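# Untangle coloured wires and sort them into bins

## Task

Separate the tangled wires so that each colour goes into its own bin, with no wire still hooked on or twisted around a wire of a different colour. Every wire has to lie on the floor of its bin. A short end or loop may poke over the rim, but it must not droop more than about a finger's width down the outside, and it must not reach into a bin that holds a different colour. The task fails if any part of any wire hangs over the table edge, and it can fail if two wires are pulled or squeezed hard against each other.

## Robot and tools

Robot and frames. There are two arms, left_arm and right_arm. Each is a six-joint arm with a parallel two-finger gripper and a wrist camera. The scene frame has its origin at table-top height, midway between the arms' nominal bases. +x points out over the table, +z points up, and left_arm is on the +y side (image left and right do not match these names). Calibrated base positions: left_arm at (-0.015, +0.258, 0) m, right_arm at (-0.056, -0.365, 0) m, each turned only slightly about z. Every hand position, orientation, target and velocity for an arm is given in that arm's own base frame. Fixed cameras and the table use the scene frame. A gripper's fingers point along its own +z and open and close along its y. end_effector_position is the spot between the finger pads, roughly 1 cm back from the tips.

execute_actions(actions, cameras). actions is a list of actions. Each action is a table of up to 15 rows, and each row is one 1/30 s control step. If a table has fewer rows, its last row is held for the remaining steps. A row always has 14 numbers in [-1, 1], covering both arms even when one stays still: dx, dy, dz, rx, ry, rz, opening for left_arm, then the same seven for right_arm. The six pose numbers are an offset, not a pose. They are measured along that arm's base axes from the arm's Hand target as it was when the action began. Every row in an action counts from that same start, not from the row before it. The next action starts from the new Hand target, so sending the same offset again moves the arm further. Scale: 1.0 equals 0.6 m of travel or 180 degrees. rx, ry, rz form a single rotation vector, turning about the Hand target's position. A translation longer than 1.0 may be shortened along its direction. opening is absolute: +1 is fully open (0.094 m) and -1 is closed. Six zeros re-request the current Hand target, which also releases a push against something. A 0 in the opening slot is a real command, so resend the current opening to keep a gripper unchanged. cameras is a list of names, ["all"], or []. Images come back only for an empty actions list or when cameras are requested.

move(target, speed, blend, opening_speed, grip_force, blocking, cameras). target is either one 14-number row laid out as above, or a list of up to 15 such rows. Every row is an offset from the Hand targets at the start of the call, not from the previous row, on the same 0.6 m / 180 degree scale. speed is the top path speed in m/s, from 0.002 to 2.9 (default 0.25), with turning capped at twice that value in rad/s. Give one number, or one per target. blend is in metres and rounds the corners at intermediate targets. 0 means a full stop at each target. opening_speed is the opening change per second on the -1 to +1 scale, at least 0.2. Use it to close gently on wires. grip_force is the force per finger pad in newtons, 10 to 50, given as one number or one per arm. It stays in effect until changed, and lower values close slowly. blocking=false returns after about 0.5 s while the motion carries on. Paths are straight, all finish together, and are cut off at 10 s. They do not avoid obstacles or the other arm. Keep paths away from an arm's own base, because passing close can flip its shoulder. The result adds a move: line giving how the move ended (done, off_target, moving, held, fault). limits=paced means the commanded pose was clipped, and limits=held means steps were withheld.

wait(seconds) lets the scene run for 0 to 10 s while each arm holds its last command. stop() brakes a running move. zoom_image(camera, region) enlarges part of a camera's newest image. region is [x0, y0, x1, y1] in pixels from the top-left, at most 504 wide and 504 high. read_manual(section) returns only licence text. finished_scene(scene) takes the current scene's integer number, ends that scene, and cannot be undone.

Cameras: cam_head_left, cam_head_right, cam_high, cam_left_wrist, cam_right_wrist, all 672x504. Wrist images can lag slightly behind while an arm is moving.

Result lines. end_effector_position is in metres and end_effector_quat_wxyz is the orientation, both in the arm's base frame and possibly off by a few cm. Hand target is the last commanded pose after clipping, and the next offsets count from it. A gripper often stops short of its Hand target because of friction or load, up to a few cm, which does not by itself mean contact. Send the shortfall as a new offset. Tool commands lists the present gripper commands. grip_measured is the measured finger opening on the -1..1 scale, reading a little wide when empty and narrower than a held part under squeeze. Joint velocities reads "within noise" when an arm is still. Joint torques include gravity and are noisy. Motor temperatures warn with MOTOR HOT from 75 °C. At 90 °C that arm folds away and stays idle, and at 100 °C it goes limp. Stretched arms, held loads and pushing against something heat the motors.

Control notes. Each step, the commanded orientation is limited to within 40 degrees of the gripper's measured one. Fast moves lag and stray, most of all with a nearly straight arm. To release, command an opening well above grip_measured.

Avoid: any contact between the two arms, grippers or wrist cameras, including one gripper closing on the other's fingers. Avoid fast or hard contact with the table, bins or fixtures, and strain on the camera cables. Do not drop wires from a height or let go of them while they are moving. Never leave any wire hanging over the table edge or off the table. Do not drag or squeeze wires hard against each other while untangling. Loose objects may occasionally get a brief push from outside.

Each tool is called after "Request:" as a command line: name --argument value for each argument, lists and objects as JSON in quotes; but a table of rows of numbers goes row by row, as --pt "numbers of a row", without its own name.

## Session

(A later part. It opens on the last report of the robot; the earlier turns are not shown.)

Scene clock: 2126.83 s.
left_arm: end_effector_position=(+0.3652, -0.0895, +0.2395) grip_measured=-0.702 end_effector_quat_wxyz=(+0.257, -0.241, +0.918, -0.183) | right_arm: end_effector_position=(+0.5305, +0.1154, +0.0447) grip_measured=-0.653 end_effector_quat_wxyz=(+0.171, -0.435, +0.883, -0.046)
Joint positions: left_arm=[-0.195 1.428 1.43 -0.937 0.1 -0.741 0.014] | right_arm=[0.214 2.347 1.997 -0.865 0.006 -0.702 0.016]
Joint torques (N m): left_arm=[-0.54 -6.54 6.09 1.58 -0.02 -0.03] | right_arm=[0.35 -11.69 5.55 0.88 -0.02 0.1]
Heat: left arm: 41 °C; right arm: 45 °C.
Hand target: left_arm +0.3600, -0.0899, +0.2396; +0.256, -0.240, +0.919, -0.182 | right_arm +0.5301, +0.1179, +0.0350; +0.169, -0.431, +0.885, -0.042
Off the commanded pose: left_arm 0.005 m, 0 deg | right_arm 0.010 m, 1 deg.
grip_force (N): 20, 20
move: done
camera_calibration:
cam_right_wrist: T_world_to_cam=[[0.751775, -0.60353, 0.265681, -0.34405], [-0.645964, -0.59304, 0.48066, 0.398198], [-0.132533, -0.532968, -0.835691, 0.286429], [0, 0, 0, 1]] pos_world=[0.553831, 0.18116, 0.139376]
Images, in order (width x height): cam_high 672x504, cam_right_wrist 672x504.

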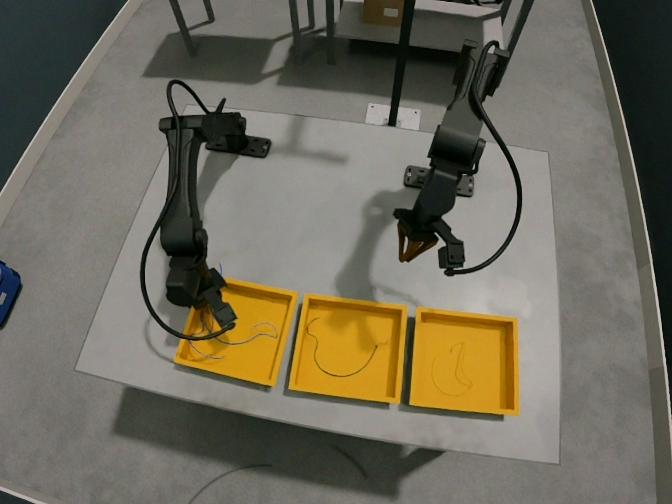

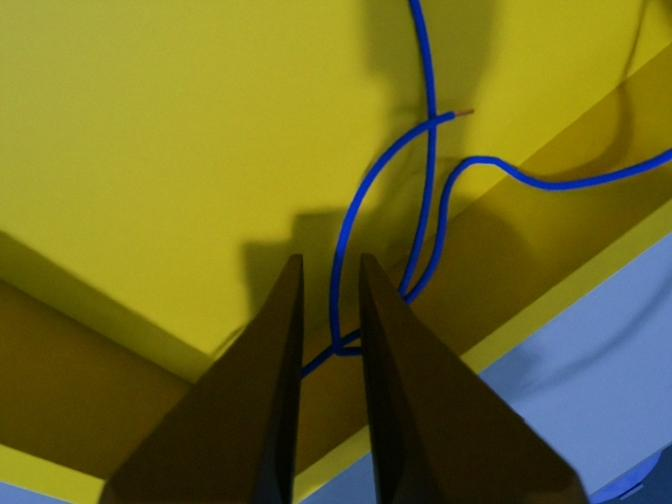

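Request:
move --target '[0,0,0,0,0,0,-0.7,-0.02,-0.004,0.075,0,0,0,-0.65]' --speed 0.05 --cameras '["cam_right_wrist","cam_head_left"]'

Request:
zoom_image --camera "cam_head_left" --region '[380, 60, 540, 190]'

Scene clock: 2135.27 s.
left_arm: end_effector_position=(+0.3652, -0.0895, +0.2395) grip_measured=-0.702 end_effector_quat_wxyz=(+0.257, -0.241, +0.918, -0.183) | right_arm: end_effector_position=(+0.5113, +0.1112, +0.0523) grip_measured=-0.653 end_effector_quat_wxyz=(+0.141, -0.437, +0.887, -0.038)
Joint positions: left_arm=[-0.195 1.428 1.43 -0.937 0.1 -0.741 0.014] | right_arm=[0.214 2.318 1.997 -0.956 0.006 -0.702 0.016]
Joint torques (N m): left_arm=[-0.59 -6.53 6.09 1.58 -0.03 -0.03] | right_arm=[0.24 -15.45 9.31 0.49 -0.03 0.13]
Heat: left arm: 41 °C; right arm: 45 °C.
Hand target: left_arm +0.3600, -0.0899, +0.2396; +0.256, -0.240, +0.919, -0.182 | right_arm +0.5180, +0.1155, +0.0800; +0.169, -0.432, +0.885, -0.042
Off the commanded pose: left_arm 0.005 m, 0 deg | right_arm 0.029 m, 3 deg.
grip_force (N): 20, 20
move: off_target (right_arm)
camera_calibration:
cam_right_wrist: T_world_to_cam=[[0.76678, -0.600231, 0.227533, -0.340179], [-0.615338, -0.586382, 0.526797, 0.360902], [-0.182778, -0.543947, -0.818971, 0.314032], [0, 0, 0, 1]] pos_world=[0.540317, 0.178257, 0.144463]
Images, in order (width x height): cam_head_left 672x504, cam_right_wrist 672x504.

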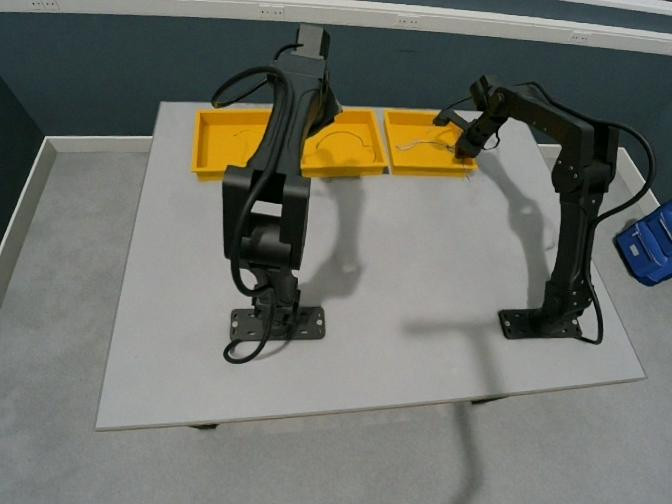

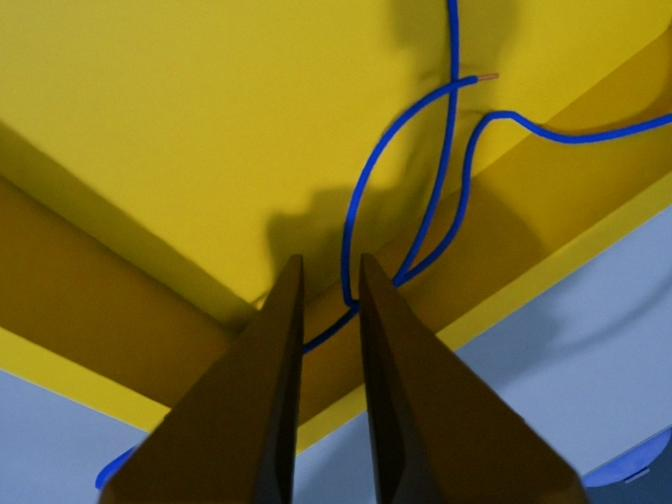

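Scaled by 3.150 from the camera's 672x504 image, which has a finer 960x720 frame.

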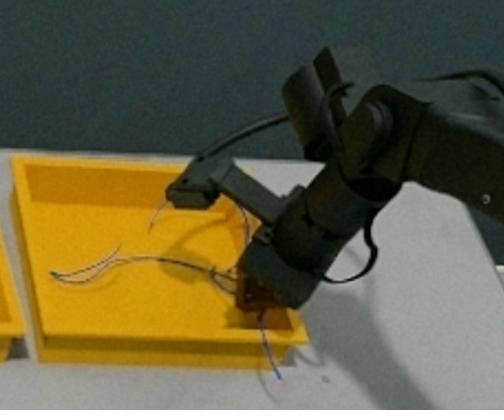

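Request:
move --target '[0,0,0,0,0,0,-0.7,-0.01,-0.002,0.04,0,0,0,-0.65]' --speed 0.05 --cameras '["cam_right_wrist"]'

Scene clock: 2142.67 s.
left_arm: end_effector_position=(+0.3652, -0.0895, +0.2395) grip_measured=-0.702 end_effector_quat_wxyz=(+0.257, -0.241, +0.918, -0.183) | right_arm: end_effector_position=(+0.5065, +0.1102, +0.0770) grip_measured=-0.653 end_effector_quat_wxyz=(+0.142, -0.437, +0.887, -0.038)
Joint positions: left_arm=[-0.195 1.428 1.43 -0.937 0.1 -0.741 0.014] | right_arm=[0.214 2.288 2.045 -1.033 0.006 -0.701 0.016]
Joint torques (N m): left_arm=[-0.59 -6.56 6.12 1.58 -0.01 -0.03] | right_arm=[0.35 -15.16 9.24 0.52 0 0.11]
Heat: left arm: 41 °C; right arm: 44 °C.
Hand target: left_arm +0.3600, -0.0899, +0.2396; +0.256, -0.240, +0.919, -0.182 | right_arm +0.5120, +0.1143, +0.1039; +0.169, -0.432, +0.885, -0.042
Off the commanded pose: left_arm 0.005 m, 0 deg | right_arm 0.028 m, 3 deg.
grip_force (N): 20, 20
move: off_target (right_arm)
camera_calibration:
cam_right_wrist: T_world_to_cam=[[0.766462, -0.60056, 0.227734, -0.342606], [-0.615759, -0.586211, 0.526495, 0.344484], [-0.182692, -0.543768, -0.819109, 0.332812], [0, 0, 0, 1]] pos_world=[0.535516, 0.177157, 0.169263]
Images, in order (width x height): cam_right_wrist 672x504.

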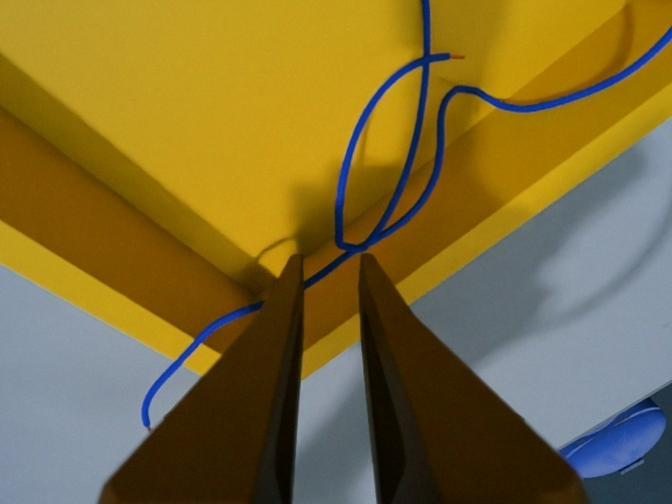

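Request:
move --target '[0,0,0,0,0,0,-0.7,-0.03,0,0.16,0,0,0,-0.65]' --speed 0.1 --cameras '["cam_right_wrist","cam_high","cam_head_left"]'

Request:
zoom_image --camera "cam_high" --region '[140, 220, 310, 390]'

Request:
zoom_image --camera "cam_head_left" --region '[380, 60, 540, 190]'

Scene clock: 2155.47 s.
left_arm: end_effector_position=(+0.3652, -0.0895, +0.2395) grip_measured=-0.702 end_effector_quat_wxyz=(+0.257, -0.241, +0.918, -0.183) | right_arm: end_effector_position=(+0.4926, +0.1107, +0.1973) grip_measured=-0.653 end_effector_quat_wxyz=(+0.165, -0.434, +0.884, -0.043)
Joint positions: left_arm=[-0.195 1.428 1.43 -0.937 0.1 -0.741 0.014] | right_arm=[0.221 2.319 2.581 -1.489 0.006 -0.693 0.016]
Joint torques (N m): left_arm=[-0.57 -6.54 6.11 1.59 -0.02 -0.02] | right_arm=[0.42 -10.82 8.7 0.62 0.02 0.14]
Heat: left arm: 41 °C; right arm: 43 °C.
Hand target: left_arm +0.3600, -0.0899, +0.2396; +0.256, -0.240, +0.919, -0.182 | right_arm +0.4940, +0.1143, +0.2001; +0.169, -0.432, +0.885, -0.042
Off the commanded pose: left_arm 0.005 m, 0 deg | right_arm 0.005 m, 1 deg.
grip_force (N): 20, 20
move: done
camera_calibration:
cam_right_wrist: T_world_to_cam=[[0.754288, -0.60486, 0.255331, -0.35801], [-0.640367, -0.591989, 0.489366, 0.292948], [-0.144844, -0.532629, -0.833863, 0.412076], [0, 0, 0, 1]] pos_world=[0.517324, 0.176359, 0.291667]
Images, in order (width x height): cam_head_left 672x504, cam_high 672x504, cam_right_wrist 672x504.

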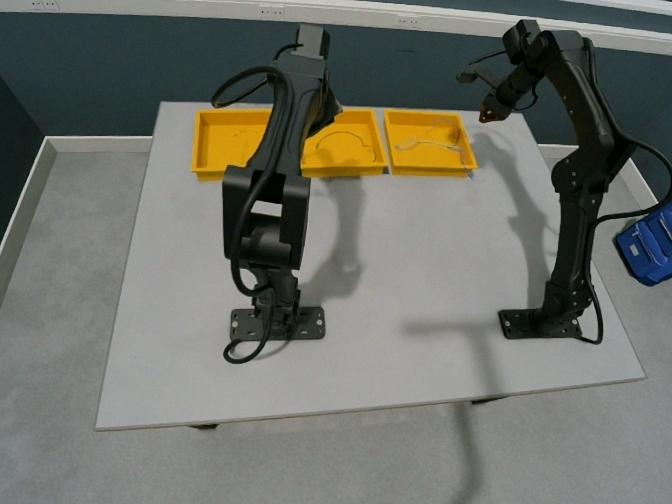

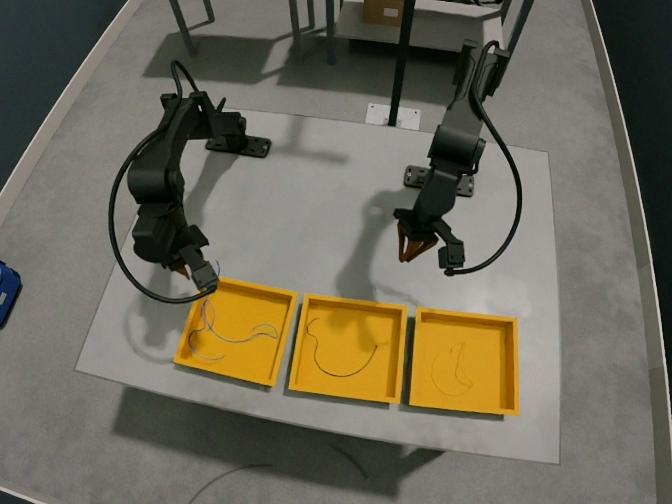

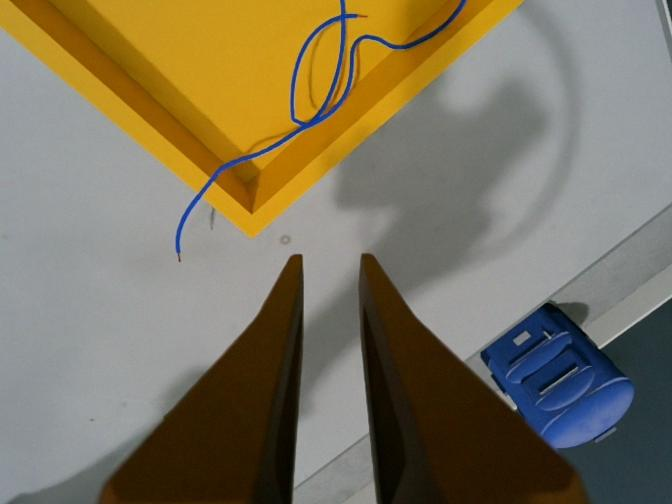

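Scaled by 2.965 from the camera's 672x504 image, which has a finer 960x720 frame.

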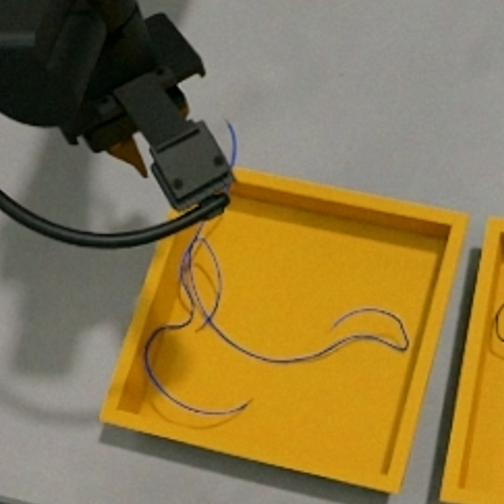

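Scaled by 3.150 from the camera's 672x504 image, which has a finer 960x720 frame.

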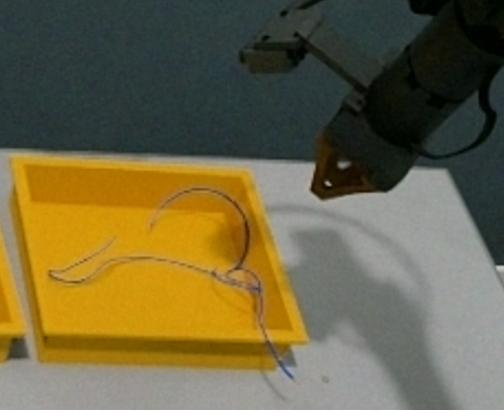

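Request:
move --target '[0,0,0,0,0,0,-0.7,-0.1033,-0.0155,-0.1,0.0369,0.0639,-0.1773,-0.5]' --speed 0.15 --cameras '["cam_right_wrist","cam_high"]'

Scene clock: 2199.27 s.
left_arm: end_effector_position=(+0.3652, -0.0895, +0.2395) grip_measured=-0.702 end_effector_quat_wxyz=(+0.257, -0.241, +0.918, -0.183) | right_arm: end_effector_position=(+0.4309, +0.1013, +0.1277) grip_measured=-0.503 end_effector_quat_wxyz=(+0.065, -0.167, +0.984, +0.001)
Joint positions: left_arm=[-0.195 1.428 1.43 -0.937 0.1 -0.741 0.014] | right_arm=[0.231 2.133 2.028 -1.337 0.005 -0.106 0.023]
Joint torques (N m): left_arm=[-0.57 -6.53 6.11 1.59 -0.03 -0.01] | right_arm=[0.36 -13.97 4.98 0.52 -0.04 0.07]
Motor temperatures (°C): left_arm=[30 38 35 41 28 28 29] | right_arm=[30 42 37 42 31 29 28]
Heat: left arm: 41 °C; right arm: 42 °C.
Hand target: left_arm +0.3600, -0.0899, +0.2396; +0.256, -0.240, +0.919, -0.182 | right_arm +0.4320, +0.1050, +0.1400; +0.087, -0.164, +0.983, +0.007
Off the commanded pose: left_arm 0.005 m, 0 deg | right_arm 0.013 m, 3 deg.
grip_force (N): 20, 20
move: off_target (right_arm)
camera_calibration:
cam_right_wrist: T_world_to_cam=[[0.344046, -0.937397, 0.0540356, -0.0631558], [-0.750323, -0.239876, 0.616016, 0.277535], [-0.564489, -0.252482, -0.785878, 0.486381], [0, 0, 0, 1]] pos_world=[0.504527, 0.130174, 0.214683]
Images, in order (width x height): cam_high 672x504, cam_right_wrist 672x504.

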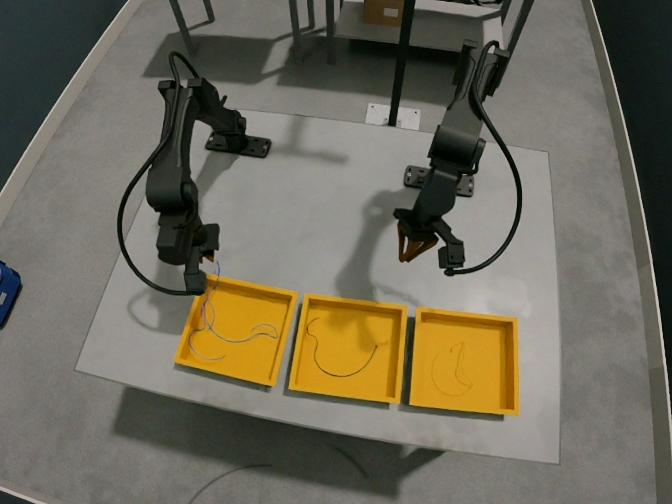

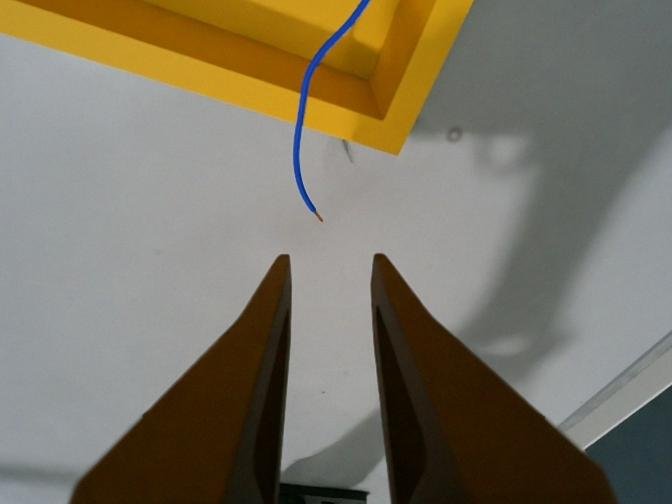

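Request:
move --pt "0 0 0 0 0 0 -0.7 -0.0183 0.0067 -0.08 0 0 0 -0.5" --pt "0 0 0 0 0 0 -0.7 -0.0183 0.0067 -0.1633 0 0 0 -0.5" --speed 0.08 --blend '[0.01,0]' --cameras '["cam_right_wrist","cam_head_left"]'

Request:
zoom_image --camera "cam_head_left" --region '[400, 90, 540, 210]'

Scene clock: 2224.10 s.
left_arm: end_effector_position=(+0.3652, -0.0895, +0.2395) grip_measured=-0.702 end_effector_quat_wxyz=(+0.257, -0.241, +0.918, -0.183) | right_arm: end_effector_position=(+0.4200, +0.1055, +0.0411) grip_measured=-0.503 end_effector_quat_wxyz=(+0.078, -0.166, +0.983, +0.003)
Joint positions: left_arm=[-0.195 1.428 1.43 -0.937 0.1 -0.741 0.014] | right_arm=[0.246 2.082 1.601 -0.933 0.005 -0.09 0.023]
Joint torques (N m): left_arm=[-0.55 -6.53 6.11 1.58 -0.03 -0.02] | right_arm=[0.49 -11.14 5.19 0.55 0 0.11]
Heat: left arm: 41 °C; right arm: 42 °C.
Hand target: left_arm +0.3600, -0.0899, +0.2396; +0.256, -0.240, +0.919, -0.182 | right_arm +0.4210, +0.1090, +0.0421; +0.087, -0.164, +0.983, +0.007
Off the commanded pose: left_arm 0.005 m, 0 deg | right_arm 0.004 m, 1 deg.
grip_force (N): 20, 20
move: done
camera_calibration:
cam_right_wrist: T_world_to_cam=[[0.341716, -0.938207, 0.0547608, -0.0497053], [-0.766205, -0.24438, 0.594314, 0.331698], [-0.544207, -0.245044, -0.802367, 0.40463], [0, 0, 0, 1]] pos_world=[0.491336, 0.133579, 0.130251]
Images, in order (width x height): cam_head_left 672x504, cam_right_wrist 672x504.

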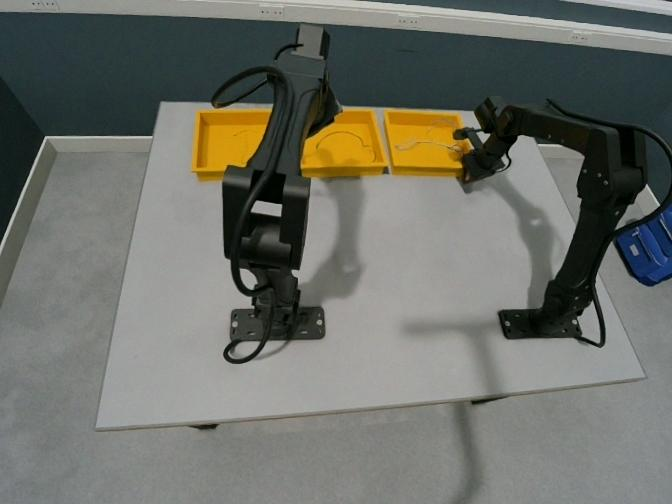

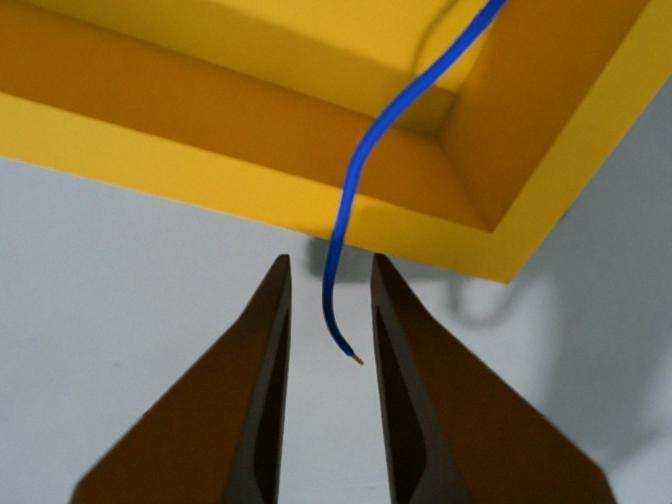

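Scaled by 3.600 from the camera's 672x504 image, which has a finer 960x720 frame.

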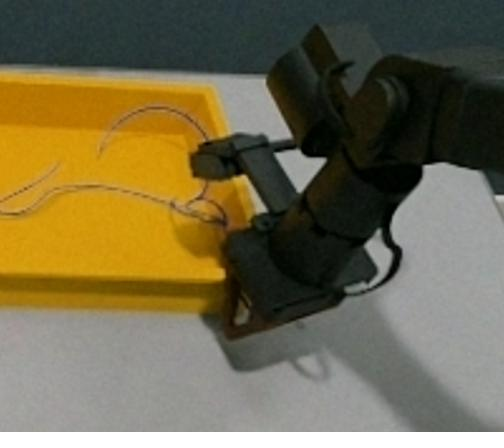

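Request:
move --target '[0,0,0,0,0,0,-0.7,0,0,0,0,0,0,-1]' --opening_speed 0.3 --cameras '["cam_right_wrist"]'

Scene clock: 2233.17 s.
left_arm: end_effector_position=(+0.3652, -0.0895, +0.2395) grip_measured=-0.702 end_effector_quat_wxyz=(+0.257, -0.241, +0.918, -0.183) | right_arm: end_effector_position=(+0.4201, +0.1056, +0.0412) grip_measured=-0.978 end_effector_quat_wxyz=(+0.078, -0.166, +0.983, +0.003)
Joint positions: left_arm=[-0.195 1.428 1.43 -0.937 0.1 -0.741 0.014] | right_arm=[0.246 2.082 1.601 -0.933 0.005 -0.09 0.001]
Joint torques (N m): left_arm=[-0.57 -6.54 6.11 1.58 -0.02 -0.02] | right_arm=[0.44 -11.02 5.18 0.59 -0.03 0.12]
Heat: left arm: 41 °C; right arm: 42 °C.
Hand target: left_arm +0.3600, -0.0899, +0.2396; +0.256, -0.240, +0.919, -0.182 | right_arm +0.4211, +0.1090, +0.0421; +0.087, -0.164, +0.983, +0.007
Off the commanded pose: left_arm 0.005 m, 0 deg | right_arm 0.004 m, 1 deg.
grip_force (N): 20, 20
move: done
camera_calibration:
cam_right_wrist: T_world_to_cam=[[0.341655, -0.938227, 0.0548012, -0.0497175], [-0.766637, -0.244492, 0.59371, 0.332021], [-0.543636, -0.244856, -0.802811, 0.404517], [0, 0, 0, 1]] pos_world=[0.491436, 0.133579, 0.130351]
Images, in order (width x height): cam_right_wrist 672x504.

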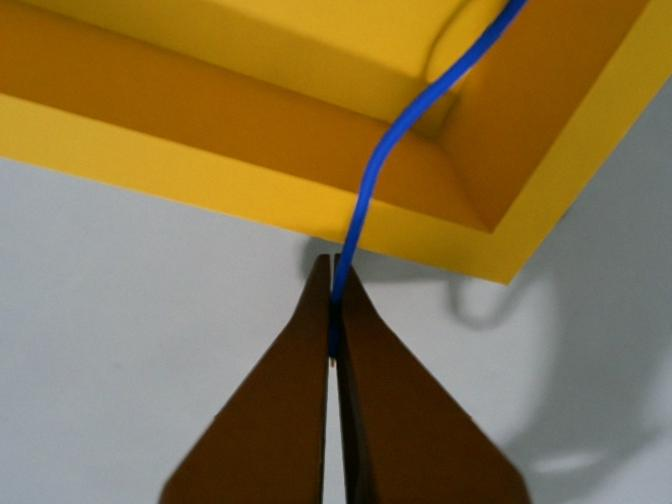

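Request:
move --pt "0 0 0 0 0 0 -0.7 0 0 0.09 0 0 0 -1" --pt "0 0 0 0 0 0 -0.7 0.123 0.06 0.1 0.058 -0.0313 -0.2736 -1" --speed '[0.06,0.1]' --cameras '["cam_right_wrist","cam_high","cam_head_left"]'

Request:
zoom_image --camera "cam_head_left" --region '[380, 60, 540, 190]'

Scene clock: 2254.53 s.
left_arm: end_effector_position=(+0.3652, -0.0895, +0.2395) grip_measured=-0.702 end_effector_quat_wxyz=(+0.257, -0.241, +0.918, -0.183) | right_arm: end_effector_position=(+0.4907, +0.1445, +0.1002) grip_measured=-0.978 end_effector_quat_wxyz=(+0.137, +0.264, +0.953, +0.054)
Joint positions: left_arm=[-0.195 1.428 1.43 -0.937 0.1 -0.741 0.014] | right_arm=[0.304 2.262 2.093 -1.111 0.057 0.836 0.001]
Joint torques (N m): left_arm=[-0.58 -6.54 6.11 1.58 -0.02 -0.03] | right_arm=[0.4 -10.58 9.52 0.49 0.19 0.07]
Heat: left arm: 41 °C; right arm: 41 °C.
Hand target: left_arm +0.3600, -0.0899, +0.2396; +0.256, -0.240, +0.919, -0.182 | right_arm +0.4948, +0.1452, +0.1021; +0.142, +0.268, +0.952, +0.049
Off the commanded pose: left_arm 0.005 m, 0 deg | right_arm 0.005 m, 1 deg.
grip_force (N): 20, 20
move: done
camera_calibration:
cam_right_wrist: T_world_to_cam=[[-0.480287, -0.865928, -0.139619, 0.371768], [-0.780278, 0.349111, 0.51893, 0.289118], [-0.400613, 0.358177, -0.843337, 0.346569], [0, 0, 0, 1]] pos_world=[0.542987, 0.0968566, 0.194149]
Images, in order (width x height): cam_head_left 672x504, cam_high 672x504, cam_right_wrist 672x504.

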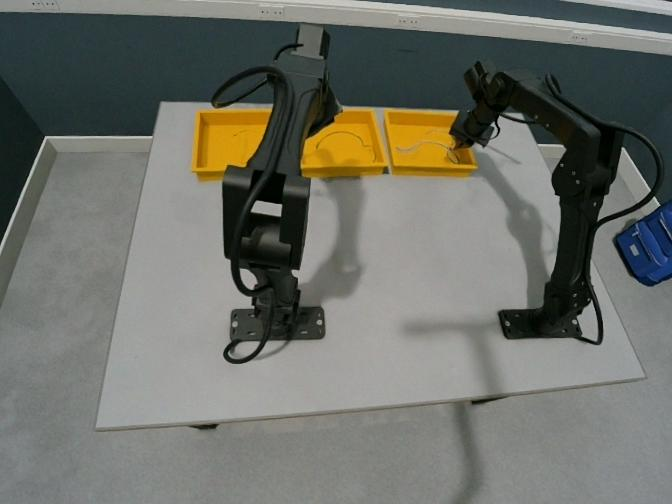

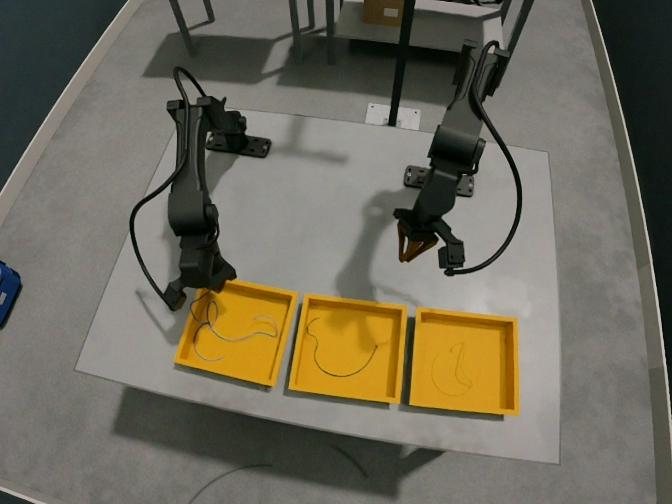

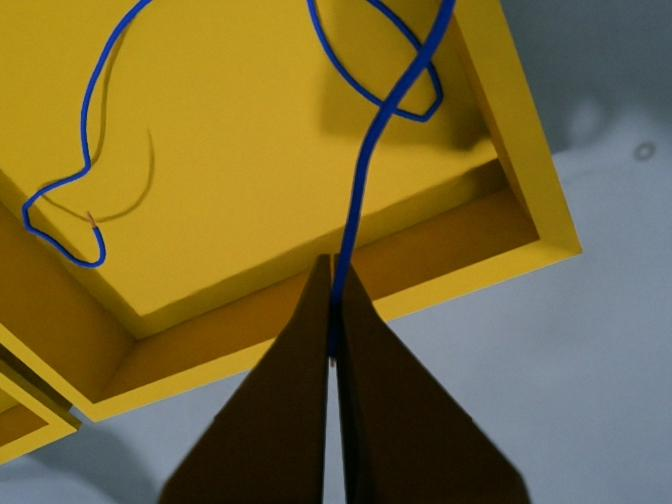

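Scaled by 3.150 from the camera's 672x504 image, which has a finer 960x720 frame.

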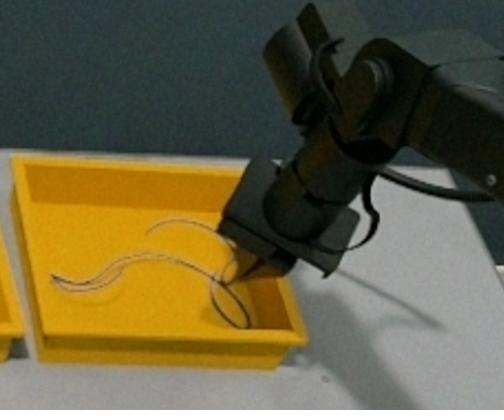

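Request:
move --pt "0 0 0 0 0 0 -0.7 0.005 0 -0.1117 0 0 0 -1" --pt "0 0 0 0 0 0 -0.7 0.005 0 -0.1117 0 0 0 -0.6" --speed 0.06 --opening_speed 0.3 --cameras '["cam_right_wrist","cam_head_left"]'

Request:
zoom_image --camera "cam_head_left" --region '[380, 60, 540, 190]'

Scene clock: 2265.20 s.
left_arm: end_effector_position=(+0.3652, -0.0895, +0.2395) grip_measured=-0.702 end_effector_quat_wxyz=(+0.257, -0.241, +0.918, -0.183) | right_arm: end_effector_position=(+0.4978, +0.1465, +0.0440) grip_measured=-0.603 end_effector_quat_wxyz=(+0.142, +0.264, +0.952, +0.057)
Joint positions: left_arm=[-0.195 1.428 1.43 -0.937 0.1 -0.741 0.014] | right_arm=[0.304 2.294 1.92 -0.895 0.058 0.837 0.019]
Joint torques (N m): left_arm=[-0.55 -6.54 6.13 1.58 -0.02 -0.03] | right_arm=[0.29 -11.19 5.42 0.75 0.2 0.09]
Heat: left arm: 41 °C; right arm: 41 °C.
Hand target: left_arm +0.3600, -0.0899, +0.2396; +0.256, -0.240, +0.919, -0.182 | right_arm +0.4979, +0.1451, +0.0350; +0.143, +0.268, +0.952, +0.049
Off the commanded pose: left_arm 0.005 m, 0 deg | right_arm 0.009 m, 1 deg.
grip_force (N): 20, 20
move: done
camera_calibration:
cam_right_wrist: T_world_to_cam=[[-0.479497, -0.86512, -0.147141, 0.368964], [-0.785498, 0.34837, 0.511499, 0.326059], [-0.391248, 0.360841, -0.846592, 0.296385], [0, 0, 0, 1]] pos_world=[0.548996, 0.0986604, 0.138428]
Images, in order (width x height): cam_head_left 672x504, cam_right_wrist 672x504.

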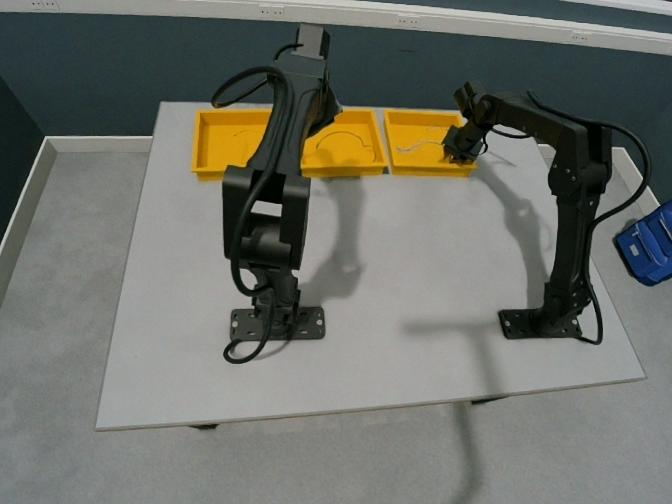

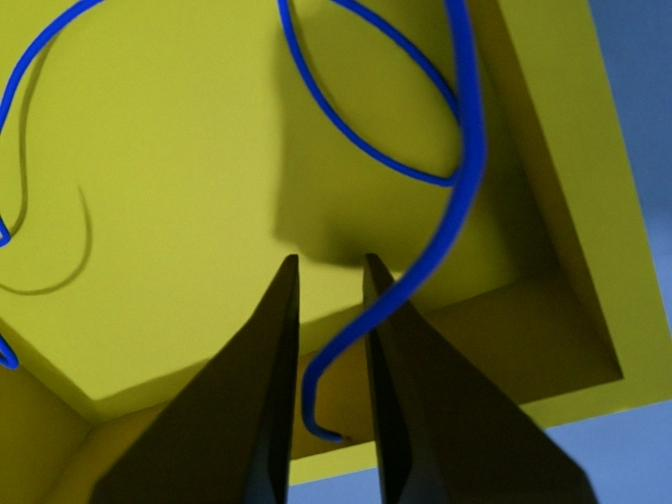

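Scaled by 3.150 from the camera's 672x504 image, which has a finer 960x720 frame.

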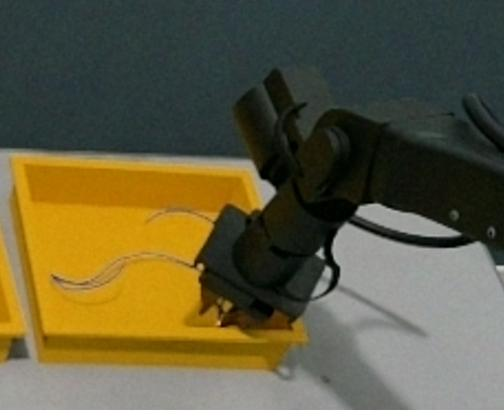

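Request:
move --target '[0,0,0,0,0,0,-0.7,-0.01,0,0.13,0,0,0,-0.6]' --speed 0.06 --cameras '["cam_right_wrist","cam_head_left"]'

Request:
zoom_image --camera "cam_head_left" --region '[380, 60, 540, 190]'

Scene clock: 2275.10 s.
left_arm: end_effector_position=(+0.3652, -0.0895, +0.2395) grip_measured=-0.702 end_effector_quat_wxyz=(+0.257, -0.241, +0.918, -0.183) | right_arm: end_effector_position=(+0.4877, +0.1432, +0.0913) grip_measured=-0.603 end_effector_quat_wxyz=(+0.121, +0.265, +0.956, +0.043)
Joint positions: left_arm=[-0.195 1.428 1.43 -0.937 0.1 -0.741 0.014] | right_arm=[0.304 2.294 2.122 -1.148 0.059 0.839 0.019]
Joint torques (N m): left_arm=[-0.54 -6.56 6.12 1.59 -0.03 -0.02] | right_arm=[0.64 -14.19 9.29 0.39 0.18 0.11]
Heat: left arm: 41 °C; right arm: 41 °C.
Hand target: left_arm +0.3600, -0.0899, +0.2396; +0.256, -0.240, +0.919, -0.182 | right_arm +0.4918, +0.1451, +0.1129; +0.142, +0.268, +0.952, +0.049
Off the commanded pose: left_arm 0.005 m, 0 deg | right_arm 0.022 m, 3 deg.
grip_force (N): 20, 20
move: off_target (right_arm)
camera_calibration:
cam_right_wrist: T_world_to_cam=[[-0.487546, -0.866108, -0.110256, 0.368899], [-0.75915, 0.358147, 0.543527, 0.277905], [-0.431265, 0.348696, -0.832119, 0.353674], [0, 0, 0, 1]] pos_world=[0.543354, 0.0966512, 0.183924]
Images, in order (width x height): cam_head_left 672x504, cam_right_wrist 672x504.

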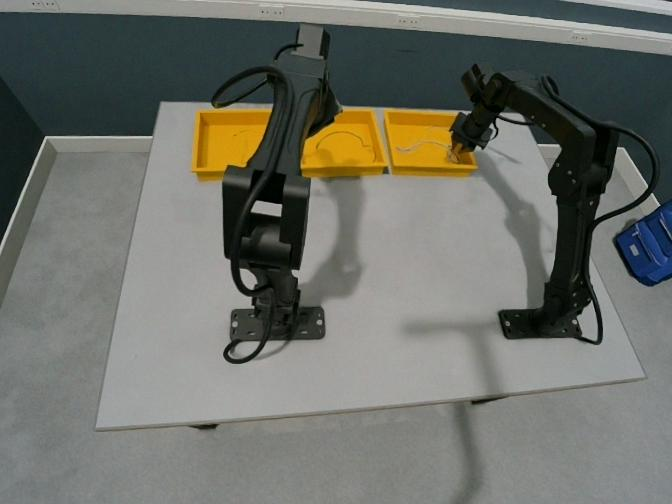

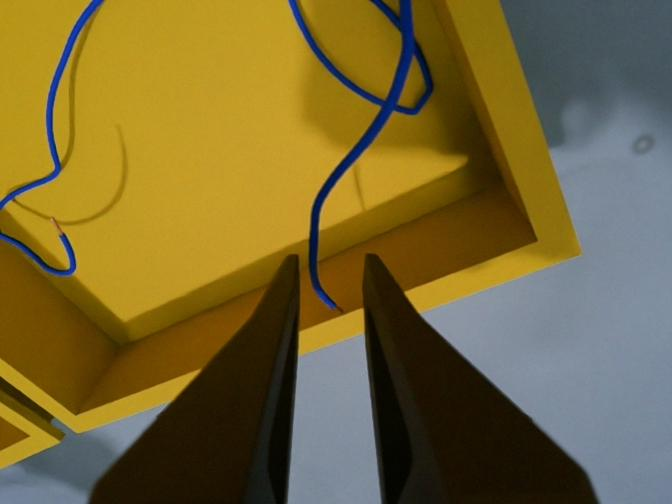

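Scaled by 3.150 from the camera's 672x504 image, which has a finer 960x720 frame.

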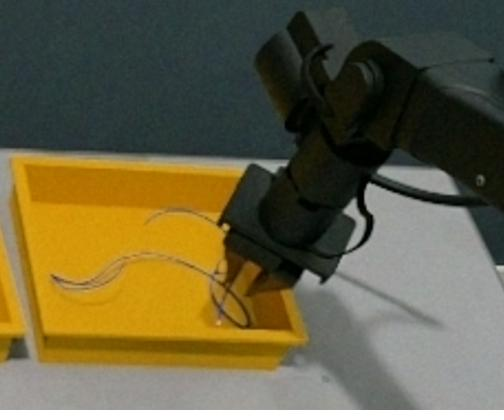

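Request:
move --pt "0 0 0 0 0 0 -0.7 0 0 0.06 0 0 0 -0.6" --pt "0 0 0 0 0 0 -0.7 -0.1167 -0.025 0.178 0.0214 -0.0747 0 -0.6" --speed '[0.06,0.12]' --cameras '["cam_right_wrist","cam_high","cam_head_left","cam_head_right"]'

Request:
zoom_image --camera "cam_head_left" --region '[180, 80, 500, 200]'

Request:
zoom_image --camera "cam_high" --region '[160, 240, 540, 430]'

Scene clock: 2286.83 s.
left_arm: end_effector_position=(+0.3652, -0.0895, +0.2395) grip_measured=-0.702 end_effector_quat_wxyz=(+0.257, -0.241, +0.918, -0.183) | right_arm: end_effector_position=(+0.4221, +0.1308, +0.2142) grip_measured=-0.603 end_effector_quat_wxyz=(+0.231, +0.262, +0.931, +0.110)
Joint positions: left_arm=[-0.195 1.428 1.43 -0.937 0.1 -0.741 0.014] | right_arm=[0.33 1.774 1.754 -1.04 0.078 0.859 0.019]
Joint torques (N m): left_arm=[-0.54 -6.57 6.11 1.59 -0.02 -0.02] | right_arm=[0.44 -10.21 5.44 1.1 0.21 0.07]
Heat: left arm: 41 °C; right arm: 41 °C.
Hand target: left_arm +0.3600, -0.0899, +0.2396; +0.256, -0.240, +0.919, -0.182 | right_arm +0.4218, +0.1301, +0.2198; +0.244, +0.265, +0.926, +0.112
Off the commanded pose: left_arm 0.005 m, 0 deg | right_arm 0.006 m, 2 deg.
grip_force (N): 20, 20
move: done
camera_calibration:
cam_right_wrist: T_world_to_cam=[[-0.43727, -0.851409, -0.289651, 0.354951], [-0.873775, 0.325972, 0.360916, 0.257408], [-0.212869, 0.410907, -0.886477, 0.343328], [0, 0, 0, 1]] pos_world=[0.45321, 0.0772249, 0.314262]
Images, in order (width x height): cam_head_left 672x504, cam_head_right 672x504, cam_high 672x504, cam_right_wrist 672x504.

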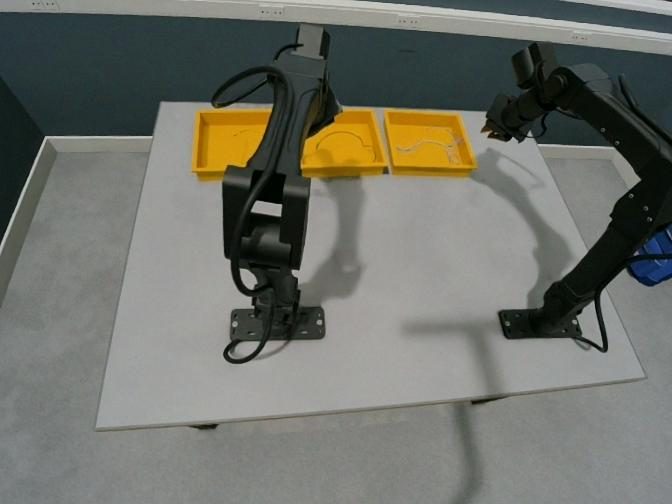

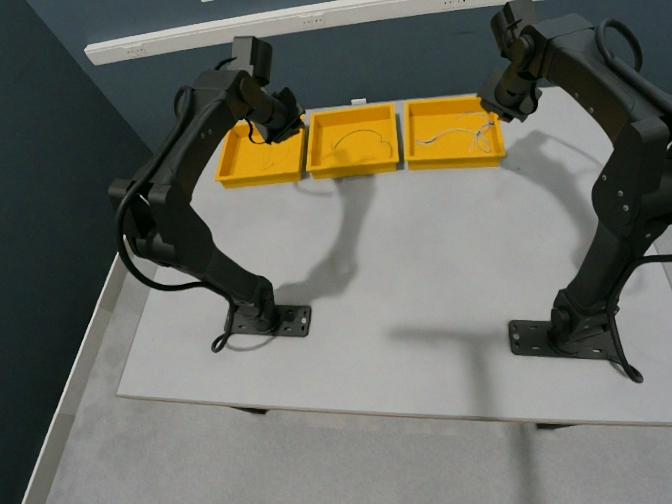

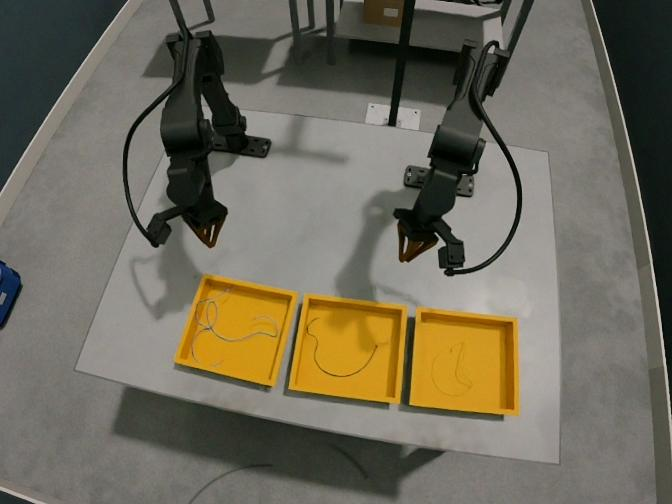

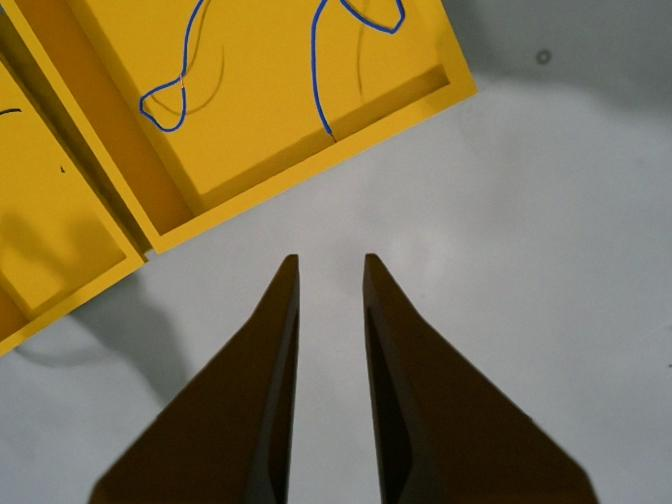

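Scaled by 1.575 from the camera's 672x504 image, which has a finer 960x720 frame.

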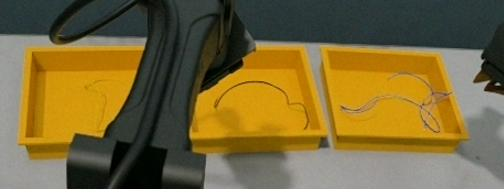

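Scaled by 1.326 from the camera's 672x504 image, which has a finer 960x720 frame.

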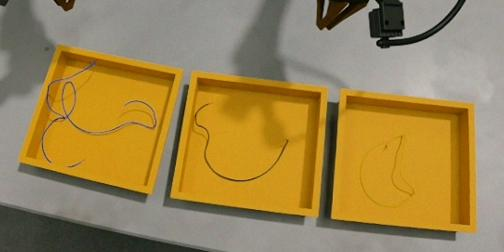

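Request:
finished_scene --scene 2

The scene is finished: the task was done.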